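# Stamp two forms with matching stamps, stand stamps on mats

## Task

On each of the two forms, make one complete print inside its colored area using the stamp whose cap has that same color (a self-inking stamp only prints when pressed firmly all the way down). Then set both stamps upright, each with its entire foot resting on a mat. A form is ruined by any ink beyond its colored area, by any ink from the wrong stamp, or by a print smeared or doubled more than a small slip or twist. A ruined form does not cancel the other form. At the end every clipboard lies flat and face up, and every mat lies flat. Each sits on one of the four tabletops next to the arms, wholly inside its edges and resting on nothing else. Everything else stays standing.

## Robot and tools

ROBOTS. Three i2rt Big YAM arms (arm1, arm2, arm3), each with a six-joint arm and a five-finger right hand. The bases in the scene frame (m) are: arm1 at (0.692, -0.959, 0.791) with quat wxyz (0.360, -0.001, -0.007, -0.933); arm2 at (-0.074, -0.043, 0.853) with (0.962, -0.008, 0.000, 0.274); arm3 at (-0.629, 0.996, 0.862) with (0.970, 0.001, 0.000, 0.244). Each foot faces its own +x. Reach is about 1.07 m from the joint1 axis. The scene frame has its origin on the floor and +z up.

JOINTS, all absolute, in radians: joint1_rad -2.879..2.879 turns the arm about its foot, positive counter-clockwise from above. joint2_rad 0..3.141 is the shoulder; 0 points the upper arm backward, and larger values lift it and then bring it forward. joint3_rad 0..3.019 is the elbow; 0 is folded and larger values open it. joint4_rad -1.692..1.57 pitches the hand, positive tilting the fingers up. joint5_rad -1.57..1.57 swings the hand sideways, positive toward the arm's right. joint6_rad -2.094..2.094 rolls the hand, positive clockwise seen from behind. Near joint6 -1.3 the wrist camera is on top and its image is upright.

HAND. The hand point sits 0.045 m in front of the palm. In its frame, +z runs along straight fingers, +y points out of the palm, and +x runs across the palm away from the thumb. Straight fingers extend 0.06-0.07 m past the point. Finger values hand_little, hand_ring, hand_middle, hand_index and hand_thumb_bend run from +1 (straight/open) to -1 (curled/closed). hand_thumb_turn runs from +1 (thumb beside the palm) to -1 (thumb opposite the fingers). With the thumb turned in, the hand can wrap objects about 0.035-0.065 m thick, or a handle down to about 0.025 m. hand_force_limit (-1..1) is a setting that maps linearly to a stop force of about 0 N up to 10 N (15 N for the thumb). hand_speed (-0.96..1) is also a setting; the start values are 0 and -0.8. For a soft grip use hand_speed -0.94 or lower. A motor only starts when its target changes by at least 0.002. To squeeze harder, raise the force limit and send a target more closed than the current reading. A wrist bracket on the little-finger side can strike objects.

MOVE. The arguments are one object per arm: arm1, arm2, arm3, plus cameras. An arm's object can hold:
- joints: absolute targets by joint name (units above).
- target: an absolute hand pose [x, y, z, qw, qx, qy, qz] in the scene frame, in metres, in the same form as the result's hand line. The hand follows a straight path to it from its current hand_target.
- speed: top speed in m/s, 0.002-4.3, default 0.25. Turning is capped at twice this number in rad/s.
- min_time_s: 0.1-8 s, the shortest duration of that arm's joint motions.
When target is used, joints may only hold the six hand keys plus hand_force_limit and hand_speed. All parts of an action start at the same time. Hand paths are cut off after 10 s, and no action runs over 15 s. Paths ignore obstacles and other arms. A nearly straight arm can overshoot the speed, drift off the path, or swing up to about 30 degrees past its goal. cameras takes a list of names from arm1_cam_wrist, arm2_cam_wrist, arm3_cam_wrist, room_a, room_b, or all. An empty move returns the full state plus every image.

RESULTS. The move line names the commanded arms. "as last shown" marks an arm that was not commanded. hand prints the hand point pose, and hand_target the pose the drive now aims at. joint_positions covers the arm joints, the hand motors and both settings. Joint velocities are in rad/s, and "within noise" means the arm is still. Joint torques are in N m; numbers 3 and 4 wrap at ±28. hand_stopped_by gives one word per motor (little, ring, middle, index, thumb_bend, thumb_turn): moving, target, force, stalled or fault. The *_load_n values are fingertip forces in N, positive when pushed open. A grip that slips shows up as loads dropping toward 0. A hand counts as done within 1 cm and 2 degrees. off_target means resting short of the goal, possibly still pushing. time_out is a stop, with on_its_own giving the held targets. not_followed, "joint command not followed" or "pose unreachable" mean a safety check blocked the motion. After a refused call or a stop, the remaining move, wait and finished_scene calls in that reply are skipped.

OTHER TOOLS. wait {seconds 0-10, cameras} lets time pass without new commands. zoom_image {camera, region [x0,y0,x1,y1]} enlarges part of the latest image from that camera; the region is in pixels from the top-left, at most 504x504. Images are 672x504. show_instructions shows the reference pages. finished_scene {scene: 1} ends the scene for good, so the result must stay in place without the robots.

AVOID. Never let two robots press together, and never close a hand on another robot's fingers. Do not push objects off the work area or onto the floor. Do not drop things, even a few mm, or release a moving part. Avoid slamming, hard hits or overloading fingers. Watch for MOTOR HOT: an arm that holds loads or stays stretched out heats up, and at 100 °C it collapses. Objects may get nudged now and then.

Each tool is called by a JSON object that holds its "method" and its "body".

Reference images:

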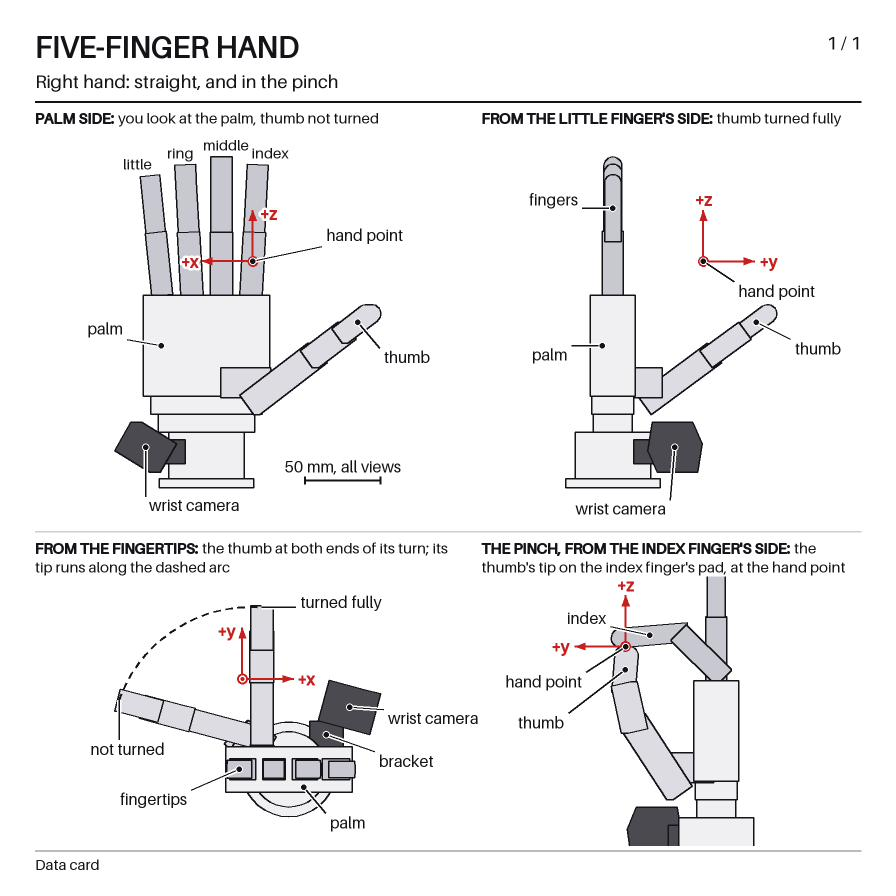

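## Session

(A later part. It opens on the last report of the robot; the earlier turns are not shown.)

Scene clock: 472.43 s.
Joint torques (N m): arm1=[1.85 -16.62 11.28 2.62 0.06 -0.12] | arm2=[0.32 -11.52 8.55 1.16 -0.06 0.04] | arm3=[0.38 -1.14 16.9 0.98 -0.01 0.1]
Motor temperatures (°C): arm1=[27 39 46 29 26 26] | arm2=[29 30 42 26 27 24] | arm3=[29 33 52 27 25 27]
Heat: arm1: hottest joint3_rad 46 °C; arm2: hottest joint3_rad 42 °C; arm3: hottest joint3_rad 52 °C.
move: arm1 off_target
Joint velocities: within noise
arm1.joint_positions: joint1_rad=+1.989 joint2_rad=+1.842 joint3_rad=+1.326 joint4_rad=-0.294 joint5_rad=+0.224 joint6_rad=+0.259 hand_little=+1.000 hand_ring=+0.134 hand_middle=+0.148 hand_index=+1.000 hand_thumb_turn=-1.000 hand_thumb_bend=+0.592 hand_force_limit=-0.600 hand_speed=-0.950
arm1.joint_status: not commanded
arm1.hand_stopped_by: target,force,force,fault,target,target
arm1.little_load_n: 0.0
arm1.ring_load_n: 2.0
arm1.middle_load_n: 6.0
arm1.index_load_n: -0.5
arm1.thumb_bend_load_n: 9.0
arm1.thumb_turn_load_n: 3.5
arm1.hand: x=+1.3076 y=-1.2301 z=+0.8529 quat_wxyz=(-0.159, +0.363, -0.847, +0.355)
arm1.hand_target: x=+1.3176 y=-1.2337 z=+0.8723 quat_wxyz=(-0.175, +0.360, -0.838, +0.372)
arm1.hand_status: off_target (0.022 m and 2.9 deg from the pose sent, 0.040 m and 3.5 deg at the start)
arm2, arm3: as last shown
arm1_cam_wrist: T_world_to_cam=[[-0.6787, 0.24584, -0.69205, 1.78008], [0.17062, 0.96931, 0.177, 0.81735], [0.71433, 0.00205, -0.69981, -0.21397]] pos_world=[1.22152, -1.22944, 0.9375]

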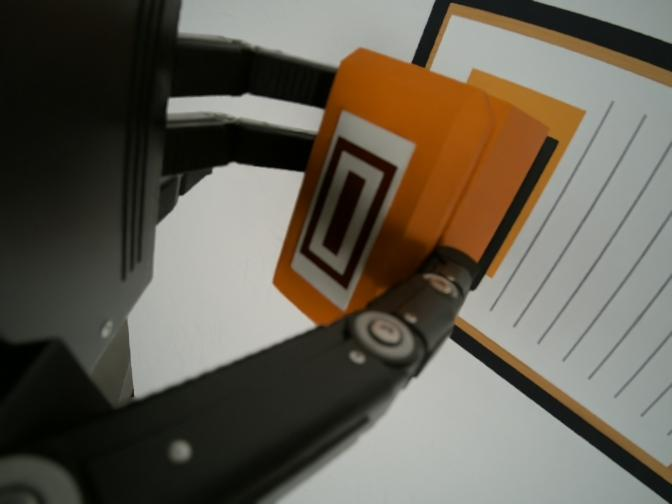

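{"method": "move", "body": {"arm1": {"target": [1.3150, -1.2440, 0.900, -0.1749, 0.3603, -0.8376, 0.3718], "speed": 0.08}}}

{"method": "move", "body": {"arm1": {"target": [1.3150, -1.2440, 0.859, -0.1749, 0.3603, -0.8376, 0.3718], "speed": 0.08}, "cameras": ["arm1_cam_wrist"]}}

{"method": "zoom_image", "body": {"camera": "arm1_cam_wrist", "region": [420, 30, 672, 350]}}

Scene clock: 478.30 s.
Joint torques (N m): arm1=[1.03 -17.79 14.52 1.14 0.05 -0.14] | arm2=[0.32 -11.46 8.54 1.14 -0.05 0.03] | arm3=[0.44 -1.14 16.83 0.98 -0.01 0.11]
Motor temperatures (°C): arm1=[27 39 45 29 26 26] | arm2=[29 30 42 26 27 24] | arm3=[29 33 52 27 25 27]
Heat: arm1: hottest joint3_rad 45 °C; arm2: hottest joint3_rad 42 °C; arm3: hottest joint3_rad 52 °C.
move: arm1 off_target
Joint velocities: within noise
arm1.joint_positions: joint1_rad=+1.980 joint2_rad=+1.828 joint3_rad=+1.326 joint4_rad=-0.325 joint5_rad=+0.211 joint6_rad=+0.246 hand_little=+1.000 hand_ring=+0.134 hand_middle=+0.148 hand_index=+1.000 hand_thumb_turn=-1.000 hand_thumb_bend=+0.592 hand_force_limit=-0.600 hand_speed=-0.950
arm1.joint_status: not commanded
arm1.hand_stopped_by: target,force,force,fault,target,target
arm1.little_load_n: 0.0
arm1.ring_load_n: 2.0
arm1.middle_load_n: 6.0
arm1.index_load_n: 0.0
arm1.thumb_bend_load_n: 9.0
arm1.thumb_turn_load_n: 3.5
arm1.hand: x=+1.2998 y=-1.2311 z=+0.8574 quat_wxyz=(-0.155, +0.369, -0.848, +0.347)
arm1.hand_target: x=+1.3134 y=-1.2434 z=+0.9000 quat_wxyz=(-0.175, +0.360, -0.837, +0.372)
arm1.hand_status: off_target (0.047 m and 4.0 deg from the pose sent, 0.050 m and 2.9 deg at the start)
arm2, arm3: as last shown
pictures: none

Scene clock: 479.53 s.
Joint torques (N m): arm1=[1.08 -15.5 11.32 2.73 0.06 -0.11] | arm2=[0.26 -11.46 8.55 1.14 -0.06 0.04] | arm3=[0.44 -1.08 16.83 1.02 -0.01 0.11]
Motor temperatures (°C): arm1=[27 39 45 29 26 26] | arm2=[29 30 42 26 27 24] | arm3=[29 33 52 27 25 27]
Heat: arm1: hottest joint3_rad 45 °C; arm2: hottest joint3_rad 42 °C; arm3: hottest joint3_rad 52 °C.
move: arm1 off_target
Joint velocities: within noise
arm1.joint_positions: joint1_rad=+1.980 joint2_rad=+1.848 joint3_rad=+1.315 joint4_rad=-0.262 joint5_rad=+0.211 joint6_rad=+0.246 hand_little=+1.000 hand_ring=+0.134 hand_middle=+0.148 hand_index=+1.000 hand_thumb_turn=-1.000 hand_thumb_bend=+0.592 hand_force_limit=-0.600 hand_speed=-0.950
arm1.joint_status: not commanded
arm1.hand_stopped_by: target,force,force,fault,target,target
arm1.little_load_n: 0.0
arm1.ring_load_n: 2.0
arm1.middle_load_n: 6.0
arm1.index_load_n: 0.0
arm1.thumb_bend_load_n: 9.0
arm1.thumb_turn_load_n: 3.5
arm1.hand: x=+1.3075 y=-1.2347 z=+0.8484 quat_wxyz=(-0.165, +0.365, -0.843, +0.358)
arm1.hand_target: x=+1.3147 y=-1.2440 z=+0.8592 quat_wxyz=(-0.175, +0.360, -0.838, +0.372)
arm1.hand_status: off_target (0.016 m and 2.1 deg from the pose sent, 0.020 m and 3.9 deg at the start)
arm2, arm3: as last shown
arm1_cam_wrist: T_world_to_cam=[[-0.67309, 0.23619, -0.70083, 1.76616], [0.15932, 0.97169, 0.17446, 0.84257], [0.72219, 0.00577, -0.69167, -0.2296]] pos_world=[1.22037, -1.23454, 0.93197]

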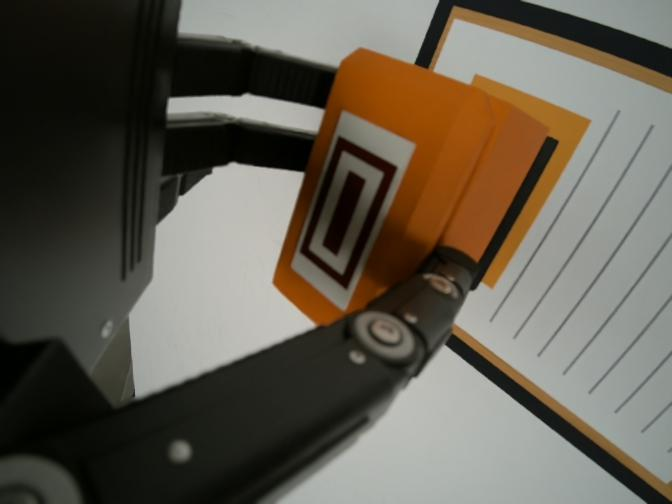

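Scaled by 1.575 from the camera's image (finer frame: 960x720).

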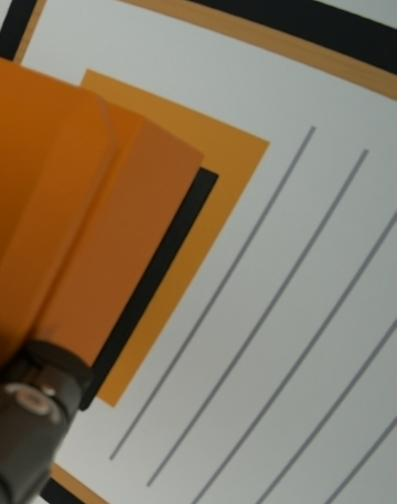

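{"method": "move", "body": {"arm1": {"target": [1.3125, -1.2495, 0.848, -0.1749, 0.3603, -0.8376, 0.3718], "speed": 0.06}, "cameras": ["arm1_cam_wrist"]}}

{"method": "zoom_image", "body": {"camera": "arm1_cam_wrist", "region": [420, 30, 672, 350]}}

Scene clock: 483.70 s.
Joint torques (N m): arm1=[1.08 -15.38 11.15 2.65 0.04 -0.11] | arm2=[0.32 -11.46 8.54 1.14 -0.06 0.03] | arm3=[0.44 -1.14 16.85 1.01 -0.01 0.1]
Motor temperatures (°C): arm1=[27 39 45 29 26 26] | arm2=[29 30 42 26 27 24] | arm3=[29 33 53 27 25 27]
Heat: arm1: hottest joint3_rad 45 °C; arm2: hottest joint3_rad 42 °C; arm3: hottest joint3_rad 53 °C.
move: arm1 off_target
Joint velocities: within noise
arm1.joint_positions: joint1_rad=+1.971 joint2_rad=+1.861 joint3_rad=+1.304 joint4_rad=-0.234 joint5_rad=+0.204 joint6_rad=+0.239 hand_little=+1.000 hand_ring=+0.134 hand_middle=+0.148 hand_index=+1.000 hand_thumb_turn=-1.000 hand_thumb_bend=+0.592 hand_force_limit=-0.600 hand_speed=-0.950
arm1.joint_status: not commanded
arm1.hand_stopped_by: target,force,force,fault,target,target
arm1.little_load_n: 0.0
arm1.ring_load_n: 2.0
arm1.middle_load_n: 5.5
arm1.index_load_n: 0.0
arm1.thumb_bend_load_n: 9.0
arm1.thumb_turn_load_n: 4.0
arm1.hand: x=+1.3059 y=-1.2397 z=+0.8393 quat_wxyz=(-0.166, +0.365, -0.843, +0.359)
arm1.hand_target: x=+1.3122 y=-1.2494 z=+0.8481 quat_wxyz=(-0.175, +0.360, -0.838, +0.372)
arm1.hand_status: off_target (0.015 m and 2.0 deg from the pose sent, 0.016 m and 2.2 deg at the start)
arm2.joint_positions: joint1_rad=-0.205 joint2_rad=+1.338 joint3_rad=+1.140 joint4_rad=-0.547 joint5_rad=-0.177 joint6_rad=-0.166 hand_little=+1.000 hand_ring=+1.000 hand_middle=+1.000 hand_index=+1.000 hand_thumb_turn=-1.000 hand_thumb_bend=+1.000 hand_force_limit=+0.100 hand_speed=-0.500
arm2.joint_status: not commanded
arm2.hand_stopped_by: target,target,target,target,target,target
arm2.little_load_n: 0.0
arm2.ring_load_n: 0.0
arm2.middle_load_n: 0.0
arm2.index_load_n: 0.0
arm2.thumb_bend_load_n: 0.0
arm2.thumb_turn_load_n: 0.0
arm2.hand: x=+0.3990 y=+0.1900 z=+1.0670 quat_wxyz=(-0.354, +0.808, -0.426, +0.198)
arm2.hand_target: x=+0.3930 y=+0.1909 z=+1.0612 quat_wxyz=(-0.349, +0.810, -0.430, +0.191)
arm2.hand_status: not commanded
arm3: as last shown
arm1_cam_wrist: T_world_to_cam=[[-0.67097, 0.23531, -0.70316, 1.75798], [0.15851, 0.97191, 0.17399, 0.85094], [0.72435, 0.00528, -0.68942, -0.24008]] pos_world=[1.21857, -1.23944, 0.92257]

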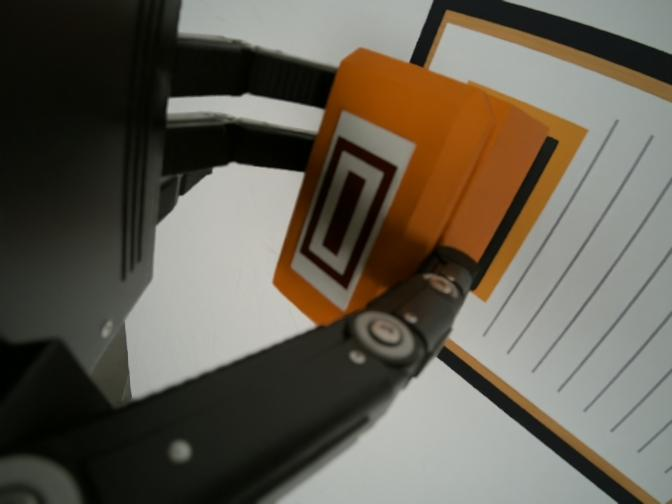

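Scaled by 1.575 from the camera's image (finer frame: 960x720).

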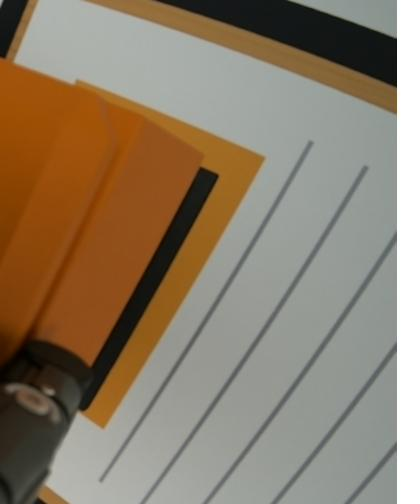

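{"method": "move", "body": {"arm1": {"joints": {"hand_middle": -0.3, "hand_force_limit": 0.85, "hand_speed": -0.95}}}}

{"method": "move", "body": {"arm1": {"joints": {"hand_ring": -0.2, "hand_force_limit": -0.2, "hand_speed": -0.95}}, "cameras": ["arm1_cam_wrist"]}}

{"method": "zoom_image", "body": {"camera": "arm1_cam_wrist", "region": [420, 30, 672, 350]}}

Scene clock: 488.23 s.
Joint torques (N m): arm1=[1.08 -15.38 11.14 2.7 0.05 -0.11] | arm2=[0.32 -11.46 8.55 1.14 -0.06 0.03] | arm3=[0.38 -1.08 16.84 0.99 -0.01 0.1]
Motor temperatures (°C): arm1=[27 39 45 29 26 26] | arm2=[29 30 42 26 27 24] | arm3=[28 33 53 27 25 27]
Heat: arm1: hottest joint3_rad 45 °C; arm2: hottest joint3_rad 42 °C; arm3: hottest joint3_rad 53 °C.
move: arm1 off_target
Joint velocities: within noise
arm1.joint_positions: joint1_rad=+1.971 joint2_rad=+1.861 joint3_rad=+1.304 joint4_rad=-0.234 joint5_rad=+0.204 joint6_rad=+0.239 hand_little=+1.000 hand_ring=+0.134 hand_middle=+0.137 hand_index=+1.000 hand_thumb_turn=-1.000 hand_thumb_bend=+0.592 hand_force_limit=+0.850 hand_speed=-0.950
arm1.joint_status: hand_middle off_target (ended at +0.137, target -0.300); the others done
arm1.hand_stopped_by: target,force,force,fault,target,target
arm1.little_load_n: 0.0
arm1.ring_load_n: 0.0
arm1.middle_load_n: 10.0
arm1.index_load_n: 0.0
arm1.thumb_bend_load_n: 12.0
arm1.thumb_turn_load_n: 3.5
arm1.hand: x=+1.3059 y=-1.2397 z=+0.8393 quat_wxyz=(-0.166, +0.365, -0.843, +0.359)
arm1.hand_target: x=+1.3122 y=-1.2493 z=+0.8481 quat_wxyz=(-0.175, +0.360, -0.838, +0.372)
arm1.hand_status: not commanded
arm2, arm3: as last shown
arm2.thumb_bend_load_n: 0.5
pictures: none

Scene clock: 488.80 s.
Joint torques (N m): arm1=[1.08 -15.33 11.11 2.71 0.05 -0.11] | arm2=[0.26 -11.46 8.55 1.14 -0.06 0.03] | arm3=[0.26 -1.14 16.85 1.03 0 0.11]
Motor temperatures (°C): arm1=[27 39 45 29 26 26] | arm2=[29 30 42 26 27 24] | arm3=[28 33 53 27 25 27]
Heat: arm1: hottest joint3_rad 45 °C; arm2: hottest joint3_rad 42 °C; arm3: hottest joint3_rad 53 °C.
move: arm1 off_target
Joint velocities: within noise
arm1.joint_positions: joint1_rad=+1.971 joint2_rad=+1.861 joint3_rad=+1.304 joint4_rad=-0.234 joint5_rad=+0.204 joint6_rad=+0.239 hand_little=+1.000 hand_ring=+0.117 hand_middle=+0.137 hand_index=+1.000 hand_thumb_turn=-1.000 hand_thumb_bend=+0.593 hand_force_limit=-0.200 hand_speed=-0.950
arm1.joint_status: hand_ring off_target (ended at +0.117, target -0.200); the others done
arm1.hand_stopped_by: target,force,force,fault,target,target
arm1.little_load_n: 0.0
arm1.ring_load_n: 4.5
arm1.middle_load_n: 7.5
arm1.index_load_n: 0.0
arm1.thumb_bend_load_n: 14.0
arm1.thumb_turn_load_n: 6.0
arm1.hand: x=+1.3059 y=-1.2397 z=+0.8393 quat_wxyz=(-0.166, +0.365, -0.843, +0.359)
arm1.hand_target: x=+1.3122 y=-1.2493 z=+0.8481 quat_wxyz=(-0.175, +0.360, -0.838, +0.372)
arm1.hand_status: not commanded
arm2: as last shown
arm2.thumb_bend_load_n: 0.0
arm3.joint_positions: joint1_rad=-0.085 joint2_rad=+0.663 joint3_rad=+0.707 joint4_rad=-0.823 joint5_rad=+0.001 joint6_rad=-0.013 hand_little=+1.000 hand_ring=+1.000 hand_middle=+1.000 hand_index=+1.000 hand_thumb_turn=-1.000 hand_thumb_bend=+1.000 hand_force_limit=+0.100 hand_speed=-0.500
arm3.joint_status: not commanded
arm3.hand_stopped_by: target,target,target,target,target,target
arm3.little_load_n: 0.0
arm3.ring_load_n: 0.0
arm3.middle_load_n: 0.0
arm3.index_load_n: 0.0
arm3.thumb_bend_load_n: 0.0
arm3.thumb_turn_load_n: 0.0
arm3.hand: x=-0.3698 y=+1.1403 z=+1.0649 quat_wxyz=(-0.322, +0.774, -0.502, +0.214)
arm3.hand_target: x=-0.3612 y=+1.1493 z=+1.0994 quat_wxyz=(-0.345, +0.765, -0.496, +0.223)
arm3.hand_status: not commanded
arm1_cam_wrist: T_world_to_cam=[[-0.67092, 0.23539, -0.70317, 1.75804], [0.15826, 0.97188, 0.17434, 0.8509], [0.72444, 0.00568, -0.68931, -0.2398]] pos_world=[1.21857, -1.23944, 0.92257]

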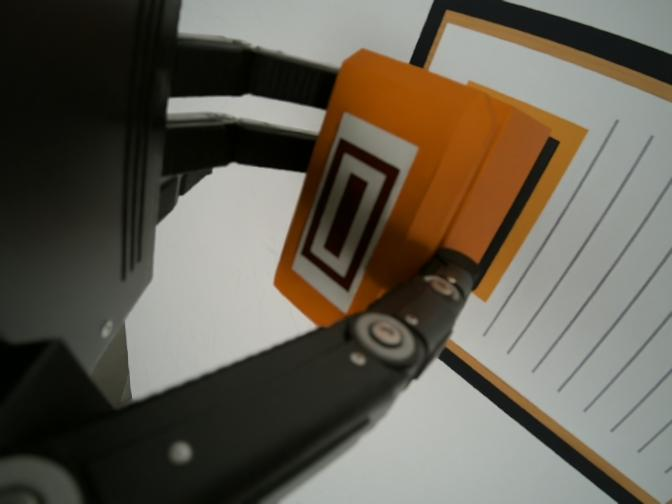

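Scaled by 1.575 from the camera's image (finer frame: 960x720).

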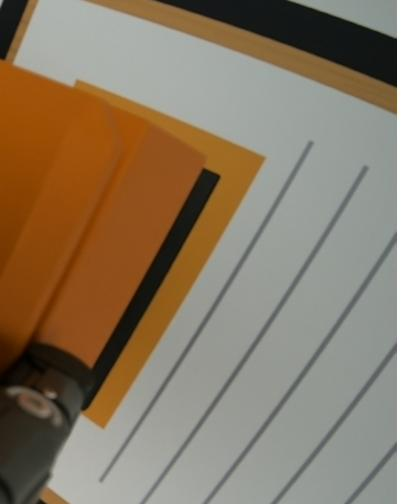

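{"method": "move", "body": {"arm1": {"target": [1.3125, -1.2495, 0.841, -0.1749, 0.3603, -0.8376, 0.3718], "speed": 0.05}}}

{"method": "move", "body": {"arm1": {"target": [1.3125, -1.2495, 0.835, -0.1749, 0.3603, -0.8376, 0.3718], "speed": 0.05}, "cameras": ["arm1_cam_wrist"]}}

{"method": "zoom_image", "body": {"camera": "arm1_cam_wrist", "region": [420, 30, 672, 350]}}

Scene clock: 490.67 s.
Joint torques (N m): arm1=[1.03 -15.44 10.96 2.92 0.05 -0.12] | arm2=[0.26 -11.46 8.55 1.14 -0.06 0.03] | arm3=[0.56 -1.2 16.83 1.02 -0.01 0.09]
Motor temperatures (°C): arm1=[27 39 44 29 26 26] | arm2=[29 30 42 26 27 24] | arm3=[28 33 53 27 25 27]
Heat: arm1: hottest joint3_rad 44 °C; arm2: hottest joint3_rad 42 °C; arm3: hottest joint3_rad 53 °C.
move: arm1 off_target
Joint velocities: within noise
arm1.joint_positions: joint1_rad=+1.971 joint2_rad=+1.869 joint3_rad=+1.298 joint4_rad=-0.218 joint5_rad=+0.204 joint6_rad=+0.239 hand_little=+1.000 hand_ring=+0.117 hand_middle=+0.137 hand_index=+1.000 hand_thumb_turn=-1.000 hand_thumb_bend=+0.593 hand_force_limit=-0.200 hand_speed=-0.950
arm1.joint_status: not commanded
arm1.hand_stopped_by: target,force,force,fault,target,target
arm1.little_load_n: 0.0
arm1.ring_load_n: 5.0
arm1.middle_load_n: 7.5
arm1.index_load_n: 0.0
arm1.thumb_bend_load_n: 14.0
arm1.thumb_turn_load_n: 6.0
arm1.hand: x=+1.3060 y=-1.2398 z=+0.8332 quat_wxyz=(-0.167, +0.365, -0.843, +0.359)
arm1.hand_target: x=+1.3121 y=-1.2493 z=+0.8412 quat_wxyz=(-0.175, +0.360, -0.838, +0.372)
arm1.hand_status: off_target (0.014 m and 1.9 deg from the pose sent, 0.012 m and 2.0 deg at the start)
arm2, arm3: as last shown
pictures: none

Scene clock: 491.63 s.
Joint torques (N m): arm1=[1.03 -15.38 10.88 2.66 0.05 -0.11] | arm2=[0.32 -11.46 8.57 1.16 -0.06 0.04] | arm3=[0.62 -1.08 16.88 0.96 -0.01 0.11]
Motor temperatures (°C): arm1=[27 39 44 29 26 26] | arm2=[29 30 42 26 27 24] | arm3=[28 33 53 27 25 27]
Heat: arm1: hottest joint3_rad 44 °C; arm2: hottest joint3_rad 42 °C; arm3: hottest joint3_rad 53 °C.
move: arm1 off_target
Joint velocities: within noise
arm1.joint_positions: joint1_rad=+1.971 joint2_rad=+1.877 joint3_rad=+1.292 joint4_rad=-0.204 joint5_rad=+0.204 joint6_rad=+0.239 hand_little=+1.000 hand_ring=+0.117 hand_middle=+0.137 hand_index=+1.000 hand_thumb_turn=-1.000 hand_thumb_bend=+0.593 hand_force_limit=-0.200 hand_speed=-0.950
arm1.joint_status: not commanded
arm1.hand_stopped_by: target,force,force,fault,target,target
arm1.little_load_n: 0.0
arm1.ring_load_n: 5.0
arm1.middle_load_n: 7.5
arm1.index_load_n: 0.0
arm1.thumb_bend_load_n: 14.0
arm1.thumb_turn_load_n: 6.0
arm1.hand: x=+1.3061 y=-1.2399 z=+0.8273 quat_wxyz=(-0.167, +0.365, -0.843, +0.359)
arm1.hand_target: x=+1.3122 y=-1.2493 z=+0.8352 quat_wxyz=(-0.175, +0.360, -0.838, +0.372)
arm1.hand_status: off_target (0.014 m and 1.9 deg from the pose sent, 0.012 m and 1.9 deg at the start)
arm2, arm3: as last shown
arm3.little_load_n: 0.5
arm3.middle_load_n: 0.5
arm3.index_load_n: -0.5
arm1_cam_wrist: T_world_to_cam=[[-0.66997, 0.23491, -0.70424, 1.74885], [0.15804, 0.972, 0.17387, 0.85403], [0.72537, 0.00519, -0.68834, -0.25085]] pos_world=[1.21866, -1.23964, 0.91046]

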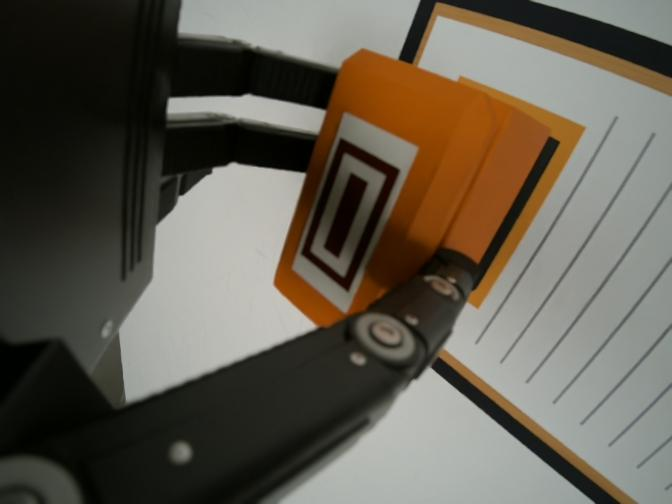

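Scaled by 1.575 from the camera's image (finer frame: 960x720).

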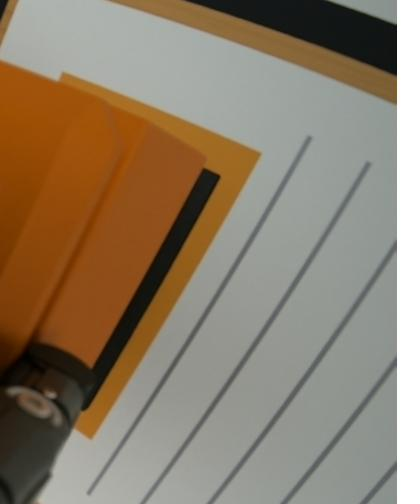

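{"method": "move", "body": {"arm1": {"target": [1.3125, -1.2495, 0.830, -0.1749, 0.3603, -0.8376, 0.3718], "speed": 0.05}}}

{"method": "move", "body": {"arm1": {"target": [1.3125, -1.2495, 0.825, -0.1749, 0.3603, -0.8376, 0.3718], "speed": 0.05}, "cameras": ["arm1_cam_wrist"]}}

{"method": "zoom_image", "body": {"camera": "arm1_cam_wrist", "region": [420, 30, 672, 350]}}

Scene clock: 495.20 s.
Joint torques (N m): arm1=[1.08 -15.21 10.66 2.66 0.08 -0.12] | arm2=[0.32 -11.46 8.55 1.14 -0.06 0.03] | arm3=[0.32 -1.08 16.85 1.03 0 0.1]
Motor temperatures (°C): arm1=[27 39 44 29 26 26] | arm2=[29 30 42 26 27 24] | arm3=[28 33 53 27 25 27]
Heat: arm1: hottest joint3_rad 44 °C; arm2: hottest joint3_rad 42 °C; arm3: hottest joint3_rad 53 °C.
move: arm1 off_target
Joint velocities: within noise
arm1.joint_positions: joint1_rad=+1.971 joint2_rad=+1.881 joint3_rad=+1.290 joint4_rad=-0.192 joint5_rad=+0.203 joint6_rad=+0.239 hand_little=+1.000 hand_ring=+0.117 hand_middle=+0.137 hand_index=+1.000 hand_thumb_turn=-1.000 hand_thumb_bend=+0.593 hand_force_limit=-0.200 hand_speed=-0.950
arm1.joint_status: not commanded
arm1.hand_stopped_by: target,force,force,fault,target,target
arm1.little_load_n: 0.0
arm1.ring_load_n: 4.5
arm1.middle_load_n: 7.5
arm1.index_load_n: 0.0
arm1.thumb_bend_load_n: 13.5
arm1.thumb_turn_load_n: 5.5
arm1.hand: x=+1.3074 y=-1.2405 z=+0.8257 quat_wxyz=(-0.169, +0.364, -0.842, +0.361)
arm1.hand_target: x=+1.3122 y=-1.2494 z=+0.8300 quat_wxyz=(-0.175, +0.360, -0.838, +0.372)
arm1.hand_status: off_target (0.011 m and 1.5 deg from the pose sent, 0.012 m and 1.9 deg at the start)
arm2, arm3: as last shown
arm3.little_load_n: 0.0
arm3.middle_load_n: 0.0
arm3.index_load_n: 0.0
pictures: none

Scene clock: 496.17 s.
Joint torques (N m): arm1=[1.03 -14.74 10.47 2.7 0.1 -0.11] | arm2=[0.32 -11.52 8.55 1.14 -0.05 0.03] | arm3=[0.44 -0.97 16.84 0.99 0 0.09]
Motor temperatures (°C): arm1=[27 39 44 29 26 26] | arm2=[29 30 42 26 27 24] | arm3=[28 33 53 27 25 27]
Heat: arm1: hottest joint3_rad 44 °C; arm2: hottest joint3_rad 42 °C; arm3: hottest joint3_rad 53 °C.
move: arm1 done
Joint velocities: within noise
arm1.joint_positions: joint1_rad=+1.971 joint2_rad=+1.883 joint3_rad=+1.288 joint4_rad=-0.180 joint5_rad=+0.203 joint6_rad=+0.239 hand_little=+1.000 hand_ring=+0.117 hand_middle=+0.137 hand_index=+1.000 hand_thumb_turn=-1.000 hand_thumb_bend=+0.593 hand_force_limit=-0.200 hand_speed=-0.950
arm1.joint_status: not commanded
arm1.hand_stopped_by: target,force,force,fault,target,target
arm1.little_load_n: 0.0
arm1.ring_load_n: 4.0
arm1.middle_load_n: 6.5
arm1.index_load_n: -0.5
arm1.thumb_bend_load_n: 11.0
arm1.thumb_turn_load_n: 4.0
arm1.hand: x=+1.3090 y=-1.2411 z=+0.8254 quat_wxyz=(-0.171, +0.363, -0.841, +0.364)
arm1.hand_target: x=+1.3123 y=-1.2494 z=+0.8250 quat_wxyz=(-0.175, +0.360, -0.838, +0.372)
arm1.hand_status: done (0.009 m and 1.1 deg from the pose sent, 0.010 m and 1.5 deg at the start)
arm2, arm3: as last shown
arm1_cam_wrist: T_world_to_cam=[[-0.66088, 0.23055, -0.7142, 1.74063], [0.15504, 0.97306, 0.17064, 0.86294], [0.7343, 0.00204, -0.67882, -0.27764]] pos_world=[1.22043, -1.24042, 0.90743]

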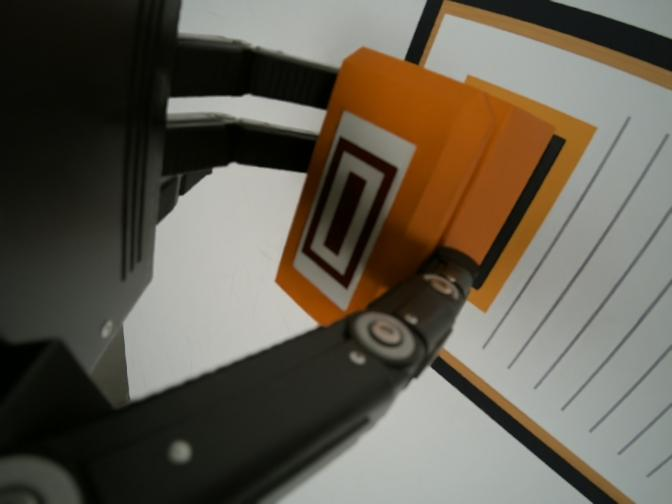

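Scaled by 1.575 from the camera's image (finer frame: 960x720).

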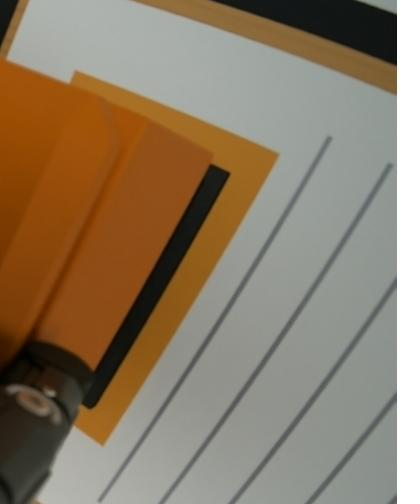

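{"method": "move", "body": {"arm1": {"target": [1.3080, -1.2455, 0.828, -0.1749, 0.3603, -0.8376, 0.3718], "speed": 0.04}, "cameras": ["arm1_cam_wrist"]}}

{"method": "zoom_image", "body": {"camera": "arm1_cam_wrist", "region": [420, 30, 672, 350]}}

Scene clock: 503.00 s.
Joint torques (N m): arm1=[1.2 -16.09 9.31 2.41 0.18 -0.1] | arm2=[0.32 -11.46 8.57 1.14 -0.06 0.04] | arm3=[0.44 -0.91 16.84 1.02 -0.01 0.1]
Motor temperatures (°C): arm1=[27 40 44 29 26 26] | arm2=[29 30 42 26 27 24] | arm3=[28 33 53 27 25 27]
Heat: arm1: hottest joint3_rad 44 °C; arm2: hottest joint3_rad 42 °C; arm3: hottest joint3_rad 53 °C.
move: arm1 done
Joint velocities: within noise
arm1.joint_positions: joint1_rad=+1.971 joint2_rad=+1.883 joint3_rad=+1.284 joint4_rad=-0.173 joint5_rad=+0.203 joint6_rad=+0.239 hand_little=+1.000 hand_ring=+0.117 hand_middle=+0.137 hand_index=+1.000 hand_thumb_turn=-1.000 hand_thumb_bend=+0.593 hand_force_limit=-0.200 hand_speed=-0.950
arm1.joint_status: not commanded
arm1.hand_stopped_by: target,force,force,fault,target,target
arm1.little_load_n: 0.5
arm1.ring_load_n: 4.0
arm1.middle_load_n: 7.0
arm1.index_load_n: -0.5
arm1.thumb_bend_load_n: 10.5
arm1.thumb_turn_load_n: 3.5
arm1.hand: x=+1.3086 y=-1.2410 z=+0.8245 quat_wxyz=(-0.172, +0.363, -0.840, +0.365)
arm1.hand_target: x=+1.3080 y=-1.2455 z=+0.8280 quat_wxyz=(-0.175, +0.360, -0.838, +0.372)
arm1.hand_status: done (0.006 m and 1.0 deg from the pose sent, 0.005 m and 1.1 deg at the start)
arm2, arm3: as last shown
arm1_cam_wrist: T_world_to_cam=[[-0.65941, 0.22984, -0.71579, 1.73822], [0.15471, 0.97323, 0.16998, 0.86423], [0.73569, 0.00135, -0.67731, -0.28195]] pos_world=[1.21992, -1.24022, 0.90633]

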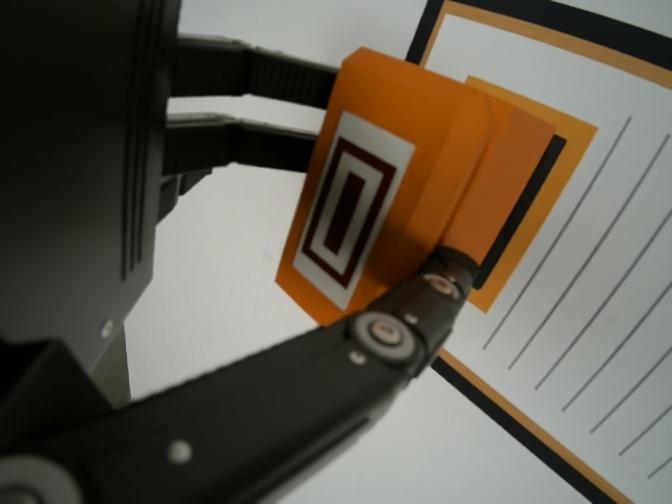

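Scaled by 1.575 from the camera's image (finer frame: 960x720).

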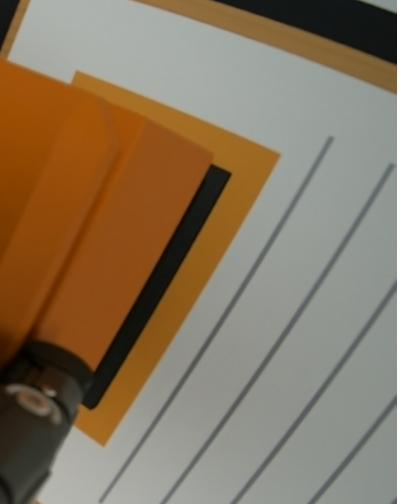

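{"method": "move", "body": {"arm1": {"target": [1.3065, -1.2448, 0.814, -0.1749, 0.3603, -0.8376, 0.3718], "speed": 0.03}, "cameras": ["arm1_cam_wrist"]}}

{"method": "zoom_image", "body": {"camera": "arm1_cam_wrist", "region": [420, 30, 672, 350]}}

Scene clock: 505.77 s.
Joint torques (N m): arm1=[1.32 -14.62 9.05 2.5 0.16 -0.06] | arm2=[0.32 -11.52 8.55 1.14 -0.06 0.04] | arm3=[0.44 -1.14 16.87 1.01 -0.01 0.11]
Motor temperatures (°C): arm1=[27 40 44 29 26 26] | arm2=[29 30 42 26 27 24] | arm3=[28 33 53 26 25 27]
Heat: arm1: hottest joint3_rad 44 °C; arm2: hottest joint3_rad 42 °C; arm3: hottest joint3_rad 53 °C.
move: arm1 done
Joint velocities: within noise
arm1.joint_positions: joint1_rad=+1.971 joint2_rad=+1.882 joint3_rad=+1.269 joint4_rad=-0.138 joint5_rad=+0.204 joint6_rad=+0.236 hand_little=+1.000 hand_ring=+0.117 hand_middle=+0.137 hand_index=+1.000 hand_thumb_turn=-1.000 hand_thumb_bend=+0.593 hand_force_limit=-0.200 hand_speed=-0.950
arm1.joint_status: not commanded
arm1.hand_stopped_by: target,force,force,fault,target,target
arm1.little_load_n: 0.0
arm1.ring_load_n: 2.0
arm1.middle_load_n: 4.0
arm1.index_load_n: 0.0
arm1.thumb_bend_load_n: 8.5
arm1.thumb_turn_load_n: 1.0
arm1.hand: x=+1.3095 y=-1.2417 z=+0.8233 quat_wxyz=(-0.177, +0.361, -0.836, +0.372)
arm1.hand_target: x=+1.3063 y=-1.2447 z=+0.8141 quat_wxyz=(-0.175, +0.360, -0.838, +0.372)
arm1.hand_status: done (0.010 m and 0.4 deg from the pose sent, 0.011 m and 1.0 deg at the start)
arm2.joint_positions: joint1_rad=-0.205 joint2_rad=+1.338 joint3_rad=+1.140 joint4_rad=-0.547 joint5_rad=-0.177 joint6_rad=-0.166 hand_little=+1.000 hand_ring=+1.000 hand_middle=+1.000 hand_index=+1.000 hand_thumb_turn=-1.000 hand_thumb_bend=+1.000 hand_force_limit=+0.100 hand_speed=-0.500
arm2.joint_status: not commanded
arm2.hand_stopped_by: target,target,target,target,target,target
arm2.little_load_n: 0.0
arm2.ring_load_n: 0.0
arm2.middle_load_n: 0.0
arm2.index_load_n: 0.0
arm2.thumb_bend_load_n: 0.0
arm2.thumb_turn_load_n: 0.0
arm2.hand: x=+0.3990 y=+0.1900 z=+1.0670 quat_wxyz=(-0.354, +0.808, -0.426, +0.198)
arm2.hand_target: x=+0.3930 y=+0.1909 z=+1.0612 quat_wxyz=(-0.349, +0.810, -0.430, +0.191)
arm2.hand_status: not commanded
arm3: as last shown
arm1_cam_wrist: T_world_to_cam=[[-0.64769, 0.22057, -0.72928, 1.72232], [0.15002, 0.97536, 0.16176, 0.88063], [0.74699, -0.00463, -0.66482, -0.31588]] pos_world=[1.21938, -1.2403, 0.90358]

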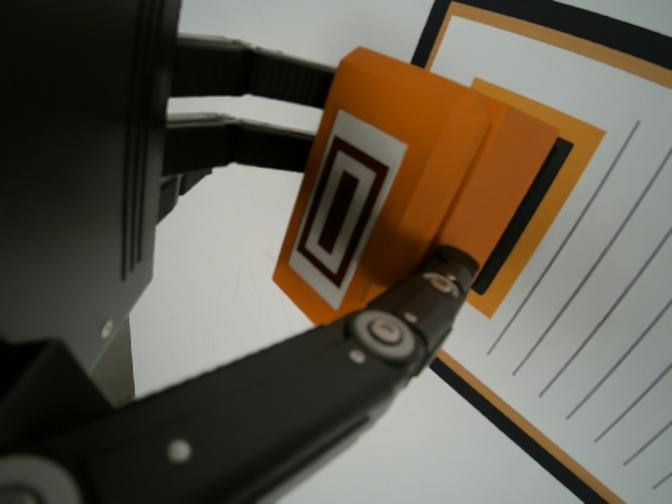

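Scaled by 1.575 from the camera's image (finer frame: 960x720).

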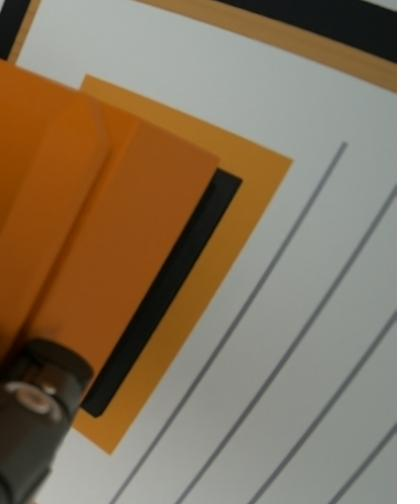

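{"method": "move", "body": {"arm1": {"target": [1.3050, -1.2440, 0.808, -0.1622, 0.3661, -0.8428, 0.3599], "speed": 0.03}}}

{"method": "move", "body": {"arm1": {"joints": {"hand_middle": -0.4, "hand_force_limit": 0.85, "hand_speed": -0.95}}}}

{"method": "move", "body": {"arm1": {"joints": {"hand_ring": -0.3, "hand_force_limit": 0.0, "hand_speed": -0.95}}, "cameras": ["arm1_cam_wrist"]}}

{"method": "zoom_image", "body": {"camera": "arm1_cam_wrist", "region": [420, 30, 672, 350]}}

Scene clock: 510.00 s.
Joint torques (N m): arm1=[1.44 -13.45 11.04 0.58 0.23 -0.09] | arm2=[0.26 -11.46 8.55 1.14 -0.06 0.03] | arm3=[0.5 -1.2 16.84 1.03 -0.01 0.1]
Motor temperatures (°C): arm1=[27 40 44 29 26 26] | arm2=[29 30 42 26 27 24] | arm3=[28 33 53 26 25 27]
Heat: arm1: hottest joint3_rad 44 °C; arm2: hottest joint3_rad 42 °C; arm3: hottest joint3_rad 53 °C.
move: arm1 off_target
Joint velocities: within noise
arm1.joint_positions: joint1_rad=+1.971 joint2_rad=+1.882 joint3_rad=+1.269 joint4_rad=-0.141 joint5_rad=+0.204 joint6_rad=+0.236 hand_little=+1.000 hand_ring=+0.117 hand_middle=+0.137 hand_index=+1.000 hand_thumb_turn=-1.000 hand_thumb_bend=+0.593 hand_force_limit=-0.200 hand_speed=-0.950
arm1.joint_status: not commanded
arm1.hand_stopped_by: target,force,force,fault,target,target
arm1.little_load_n: 0.0
arm1.ring_load_n: 2.0
arm1.middle_load_n: 4.5
arm1.index_load_n: 0.0
arm1.thumb_bend_load_n: 8.5
arm1.thumb_turn_load_n: 2.0
arm1.hand: x=+1.3089 y=-1.2416 z=+0.8229 quat_wxyz=(-0.176, +0.362, -0.837, +0.371)
arm1.hand_target: x=+1.3046 y=-1.2438 z=+0.8082 quat_wxyz=(-0.162, +0.366, -0.843, +0.360)
arm1.hand_status: off_target (0.016 m and 2.3 deg from the pose sent, 0.016 m and 2.4 deg at the start)
arm2, arm3: as last shown
arm3.middle_load_n: -0.5
pictures: none

Scene clock: 510.57 s.
Joint torques (N m): arm1=[1.38 -13.57 11.04 0.58 0.23 -0.1] | arm2=[0.32 -11.52 8.55 1.14 -0.06 0.03] | arm3=[0.44 -1.08 16.83 1.01 0 0.1]
Motor temperatures (°C): arm1=[27 40 44 29 26 26] | arm2=[29 30 42 26 27 24] | arm3=[28 33 53 26 25 27]
Heat: arm1: hottest joint3_rad 44 °C; arm2: hottest joint3_rad 42 °C; arm3: hottest joint3_rad 53 °C.
move: arm1 off_target
Joint velocities: within noise
arm1.joint_positions: joint1_rad=+1.971 joint2_rad=+1.882 joint3_rad=+1.269 joint4_rad=-0.141 joint5_rad=+0.205 joint6_rad=+0.236 hand_little=+1.000 hand_ring=+0.117 hand_middle=+0.126 hand_index=+1.000 hand_thumb_turn=-1.000 hand_thumb_bend=+0.593 hand_force_limit=+0.850 hand_speed=-0.950
arm1.joint_status: hand_middle off_target (ended at +0.126, target -0.400); the others done
arm1.hand_stopped_by: target,force,force,fault,target,target
arm1.little_load_n: 0.0
arm1.ring_load_n: 0.0
arm1.middle_load_n: 9.5
arm1.index_load_n: 0.0
arm1.thumb_bend_load_n: 12.0
arm1.thumb_turn_load_n: 1.5
arm1.hand: x=+1.3089 y=-1.2417 z=+0.8229 quat_wxyz=(-0.176, +0.362, -0.837, +0.372)
arm1.hand_target: x=+1.3046 y=-1.2438 z=+0.8082 quat_wxyz=(-0.162, +0.366, -0.843, +0.360)
arm1.hand_status: not commanded
arm2: as last shown
arm3.joint_positions: joint1_rad=-0.085 joint2_rad=+0.663 joint3_rad=+0.707 joint4_rad=-0.823 joint5_rad=+0.001 joint6_rad=-0.013 hand_little=+1.000 hand_ring=+1.000 hand_middle=+1.000 hand_index=+1.000 hand_thumb_turn=-1.000 hand_thumb_bend=+1.000 hand_force_limit=+0.100 hand_speed=-0.500
arm3.joint_status: not commanded
arm3.hand_stopped_by: target,target,target,target,target,target
arm3.little_load_n: 0.0
arm3.ring_load_n: -0.5
arm3.middle_load_n: 0.0
arm3.index_load_n: 0.0
arm3.thumb_bend_load_n: 0.0
arm3.thumb_turn_load_n: 0.0
arm3.hand: x=-0.3698 y=+1.1403 z=+1.0649 quat_wxyz=(-0.322, +0.774, -0.502, +0.214)
arm3.hand_target: x=-0.3612 y=+1.1493 z=+1.0994 quat_wxyz=(-0.345, +0.765, -0.496, +0.223)
arm3.hand_status: not commanded
pictures: none

Scene clock: 511.13 s.
Joint torques (N m): arm1=[1.38 -13.51 11.08 0.61 0.22 -0.09] | arm2=[0.32 -11.46 8.58 1.14 -0.06 0.03] | arm3=[0.38 -1.14 16.81 0.99 -0.02 0.11]
Motor temperatures (°C): arm1=[27 40 43 29 26 26] | arm2=[29 30 42 26 27 24] | arm3=[28 33 53 26 25 27]
Heat: arm1: hottest joint3_rad 43 °C; arm2: hottest joint3_rad 42 °C; arm3: hottest joint3_rad 53 °C.
move: arm1 off_target
Joint velocities: within noise
arm1.joint_positions: joint1_rad=+1.971 joint2_rad=+1.882 joint3_rad=+1.269 joint4_rad=-0.141 joint5_rad=+0.205 joint6_rad=+0.236 hand_little=+1.000 hand_ring=+0.100 hand_middle=+0.126 hand_index=+1.000 hand_thumb_turn=-1.000 hand_thumb_bend=+0.593 hand_force_limit=+0.000 hand_speed=-0.950
arm1.joint_status: hand_ring off_target (ended at +0.100, target -0.300); the others done
arm1.hand_stopped_by: target,force,force,fault,target,target
arm1.little_load_n: 0.0
arm1.ring_load_n: 5.0
arm1.middle_load_n: 6.5
arm1.index_load_n: 0.0
arm1.thumb_bend_load_n: 14.5
arm1.thumb_turn_load_n: 4.5
arm1.hand: x=+1.3089 y=-1.2417 z=+0.8229 quat_wxyz=(-0.176, +0.362, -0.837, +0.372)
arm1.hand_target: x=+1.3046 y=-1.2438 z=+0.8082 quat_wxyz=(-0.162, +0.366, -0.843, +0.360)
arm1.hand_status: not commanded
arm2, arm3: as last shown
arm2.index_load_n: -0.5
arm3.ring_load_n: 0.0
arm1_cam_wrist: T_world_to_cam=[[-0.64957, 0.22144, -0.72734, 1.72352], [0.15128, 0.97516, 0.16178, 0.87883], [0.7451, -0.00494, -0.66694, -0.31189]] pos_world=[1.21899, -1.2402, 0.90339]

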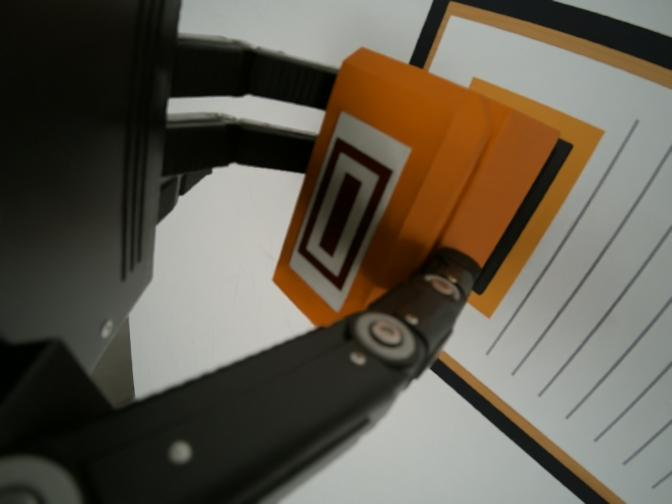

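Scaled by 1.575 from the camera's image (finer frame: 960x720).

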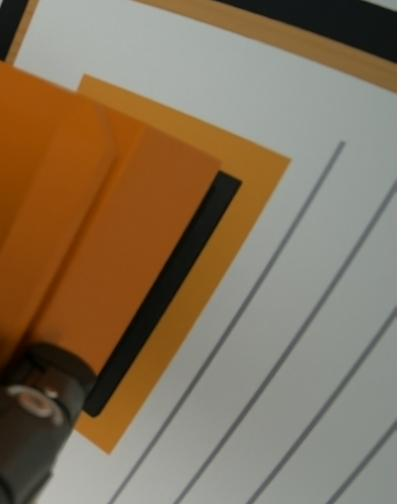

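{"method": "move", "body": {"arm1": {"target": [1.3040, -1.2436, 0.796, -0.1622, 0.3661, -0.8428, 0.3599], "speed": 0.03}, "cameras": ["arm1_cam_wrist"]}}

{"method": "zoom_image", "body": {"camera": "arm1_cam_wrist", "region": [420, 30, 672, 350]}}

Scene clock: 512.87 s.
Joint torques (N m): arm1=[1.44 -12.4 9.76 1.8 0.23 -0.09] | arm2=[0.32 -11.46 8.57 1.14 -0.06 0.04] | arm3=[0.5 -1.03 16.84 1.02 -0.01 0.1]
Motor temperatures (°C): arm1=[27 40 43 29 26 26] | arm2=[29 30 42 26 27 24] | arm3=[28 33 53 26 25 27]
Heat: arm1: hottest joint3_rad 43 °C; arm2: hottest joint3_rad 42 °C; arm3: hottest joint3_rad 53 °C.
move: arm1 off_target
Joint velocities: within noise
arm1.joint_positions: joint1_rad=+1.971 joint2_rad=+1.883 joint3_rad=+1.269 joint4_rad=-0.141 joint5_rad=+0.205 joint6_rad=+0.236 hand_little=+1.000 hand_ring=+0.100 hand_middle=+0.126 hand_index=+1.000 hand_thumb_turn=-1.000 hand_thumb_bend=+0.593 hand_force_limit=+0.000 hand_speed=-0.950
arm1.joint_status: not commanded
arm1.hand_stopped_by: target,force,force,fault,target,target
arm1.little_load_n: 0.0
arm1.ring_load_n: 5.5
arm1.middle_load_n: 7.0
arm1.index_load_n: 0.0
arm1.thumb_bend_load_n: 14.5
arm1.thumb_turn_load_n: 4.5
arm1.hand: x=+1.3088 y=-1.2417 z=+0.8226 quat_wxyz=(-0.176, +0.362, -0.837, +0.371)
arm1.hand_target: x=+1.3030 y=-1.2431 z=+0.7965 quat_wxyz=(-0.162, +0.366, -0.843, +0.360)
arm1.hand_status: off_target (0.027 m and 2.2 deg from the pose sent, 0.027 m and 2.3 deg at the start)
arm2, arm3: as last shown
arm2.index_load_n: 0.0
arm1_cam_wrist: T_world_to_cam=[[-0.64978, 0.22151, -0.72713, 1.72353], [0.1513, 0.97515, 0.16186, 0.87875], [0.74491, -0.00485, -0.66715, -0.31148]] pos_world=[1.21899, -1.2402, 0.90319]

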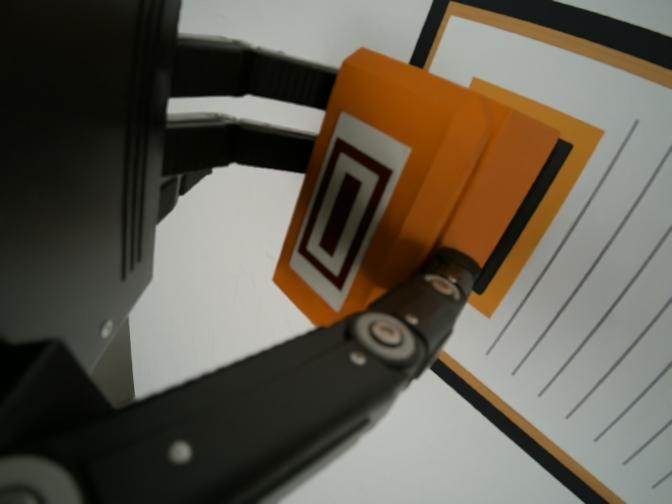

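Scaled by 1.575 from the camera's image (finer frame: 960x720).

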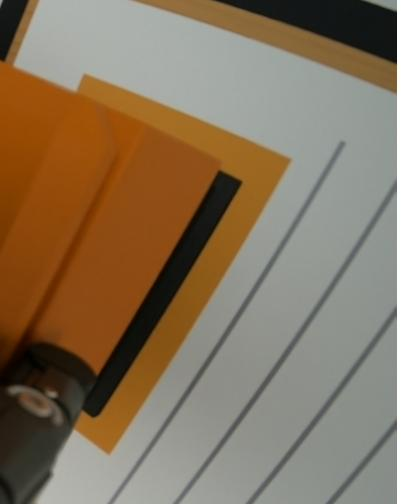

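{"method": "move", "body": {"arm1": {"target": [1.3020, -1.2428, 0.782, -0.1622, 0.3661, -0.8428, 0.3599], "speed": 0.03}, "cameras": ["arm1_cam_wrist"]}}

{"method": "zoom_image", "body": {"camera": "arm1_cam_wrist", "region": [420, 30, 672, 350]}}

Scene clock: 514.73 s.
Joint torques (N m): arm1=[1.44 -11.63 8.66 2.44 0.24 -0.09] | arm2=[0.38 -11.46 8.57 1.17 -0.06 0.03] | arm3=[0.38 -1.14 16.84 1.03 -0.01 0.1]
Motor temperatures (°C): arm1=[27 40 43 29 26 26] | arm2=[29 30 42 26 27 24] | arm3=[28 33 53 26 25 27]
Heat: arm1: hottest joint3_rad 43 °C; arm2: hottest joint3_rad 42 °C; arm3: hottest joint3_rad 53 °C.
move: arm1 off_target
Joint velocities: within noise
arm1.joint_positions: joint1_rad=+1.971 joint2_rad=+1.890 joint3_rad=+1.261 joint4_rad=-0.121 joint5_rad=+0.205 joint6_rad=+0.236 hand_little=+1.000 hand_ring=+0.100 hand_middle=+0.126 hand_index=+1.000 hand_thumb_turn=-1.000 hand_thumb_bend=+0.593 hand_force_limit=+0.000 hand_speed=-0.950
arm1.joint_status: not commanded
arm1.hand_stopped_by: target,force,force,fault,target,target
arm1.little_load_n: -0.5
arm1.ring_load_n: 5.0
arm1.middle_load_n: 6.0
arm1.index_load_n: 0.0
arm1.thumb_bend_load_n: 14.5
arm1.thumb_turn_load_n: 4.0
arm1.hand: x=+1.3091 y=-1.2419 z=+0.8173 quat_wxyz=(-0.178, +0.361, -0.836, +0.373)
arm1.hand_target: x=+1.3005 y=-1.2420 z=+0.7831 quat_wxyz=(-0.162, +0.366, -0.843, +0.360)
arm1.hand_status: off_target (0.036 m and 2.5 deg from the pose sent, 0.041 m and 2.2 deg at the start)
arm2, arm3: as last shown
arm1_cam_wrist: T_world_to_cam=[[-0.64654, 0.21994, -0.73049, 1.71642], [0.15055, 0.97549, 0.16046, 0.88229], [0.74788, -0.00623, -0.66381, -0.32354]] pos_world=[1.21887, -1.24019, 0.89748]

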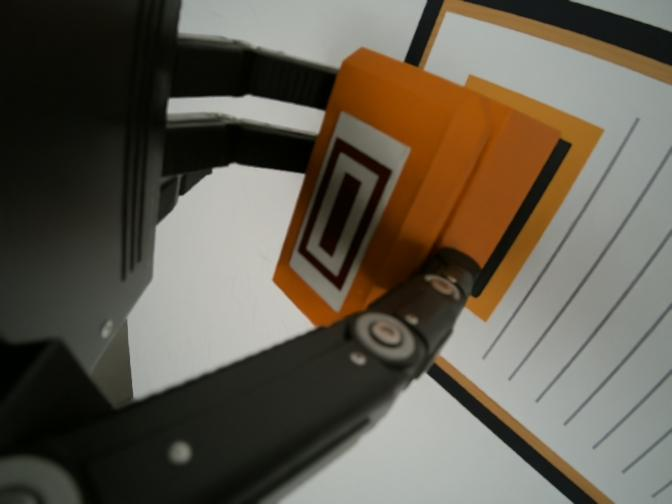

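Scaled by 1.575 from the camera's image (finer frame: 960x720).

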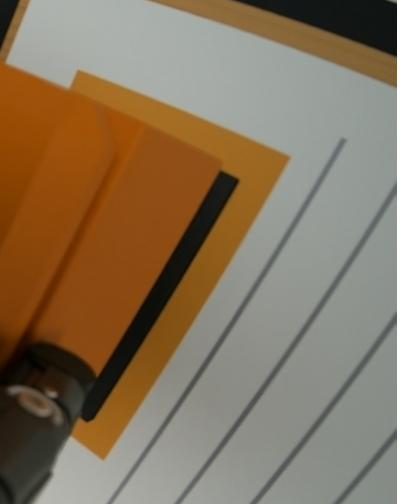

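{"method": "move", "body": {"arm1": {"target": [1.3010, -1.2422, 0.770, -0.1622, 0.3661, -0.8428, 0.3599], "speed": 0.03}, "cameras": ["arm1_cam_wrist"]}}

{"method": "zoom_image", "body": {"camera": "arm1_cam_wrist", "region": [420, 30, 672, 350]}}

Scene clock: 516.67 s.
Joint torques (N m): arm1=[1.38 -11.22 8.42 2.22 0.19 -0.08] | arm2=[0.26 -11.46 8.54 1.14 -0.05 0.03] | arm3=[0.38 -1.14 16.87 0.99 -0.01 0.11]
Motor temperatures (°C): arm1=[27 39 43 29 26 26] | arm2=[29 30 42 26 27 24] | arm3=[28 33 53 26 25 27]
Heat: arm1: hottest joint3_rad 43 °C; arm2: hottest joint3_rad 42 °C; arm3: hottest joint3_rad 53 °C.
move: arm1 off_target
Joint velocities: within noise
arm1.joint_positions: joint1_rad=+1.971 joint2_rad=+1.899 joint3_rad=+1.250 joint4_rad=-0.087 joint5_rad=+0.206 joint6_rad=+0.234 hand_little=+1.000 hand_ring=+0.100 hand_middle=+0.126 hand_index=+1.000 hand_thumb_turn=-1.000 hand_thumb_bend=+0.593 hand_force_limit=+0.000 hand_speed=-0.950
arm1.joint_status: not commanded
arm1.hand_stopped_by: target,force,force,fault,target,target
arm1.little_load_n: 0.0
arm1.ring_load_n: 3.5
arm1.middle_load_n: 4.0
arm1.index_load_n: 0.0
arm1.thumb_bend_load_n: 11.0
arm1.thumb_turn_load_n: 1.5
arm1.hand: x=+1.3106 y=-1.2430 z=+0.8124 quat_wxyz=(-0.181, +0.359, -0.833, +0.379)
arm1.hand_target: x=+1.2990 y=-1.2411 z=+0.7717 quat_wxyz=(-0.162, +0.366, -0.843, +0.360)
arm1.hand_status: off_target (0.043 m and 3.3 deg from the pose sent, 0.048 m and 2.5 deg at the start)
arm2, arm3: as last shown
arm1_cam_wrist: T_world_to_cam=[[-0.63745, 0.214, -0.74018, 1.70266], [0.14829, 0.97677, 0.15469, 0.89312], [0.75609, -0.01115, -0.65437, -0.35251]] pos_world=[1.21944, -1.24067, 0.89145]

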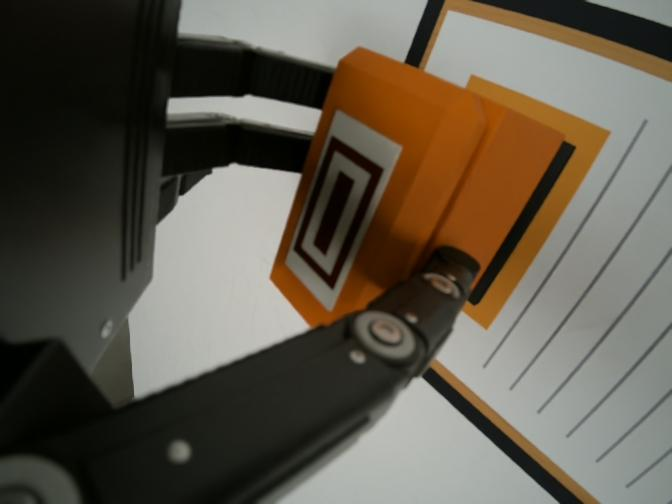

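Scaled by 1.575 from the camera's image (finer frame: 960x720).

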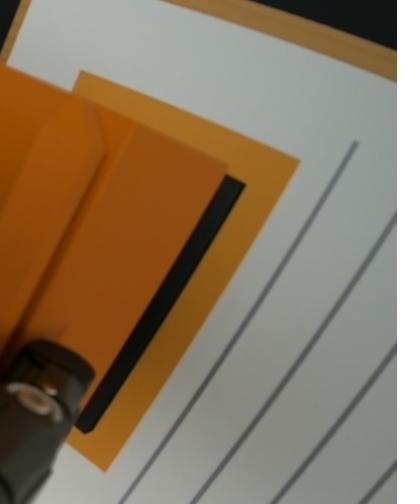

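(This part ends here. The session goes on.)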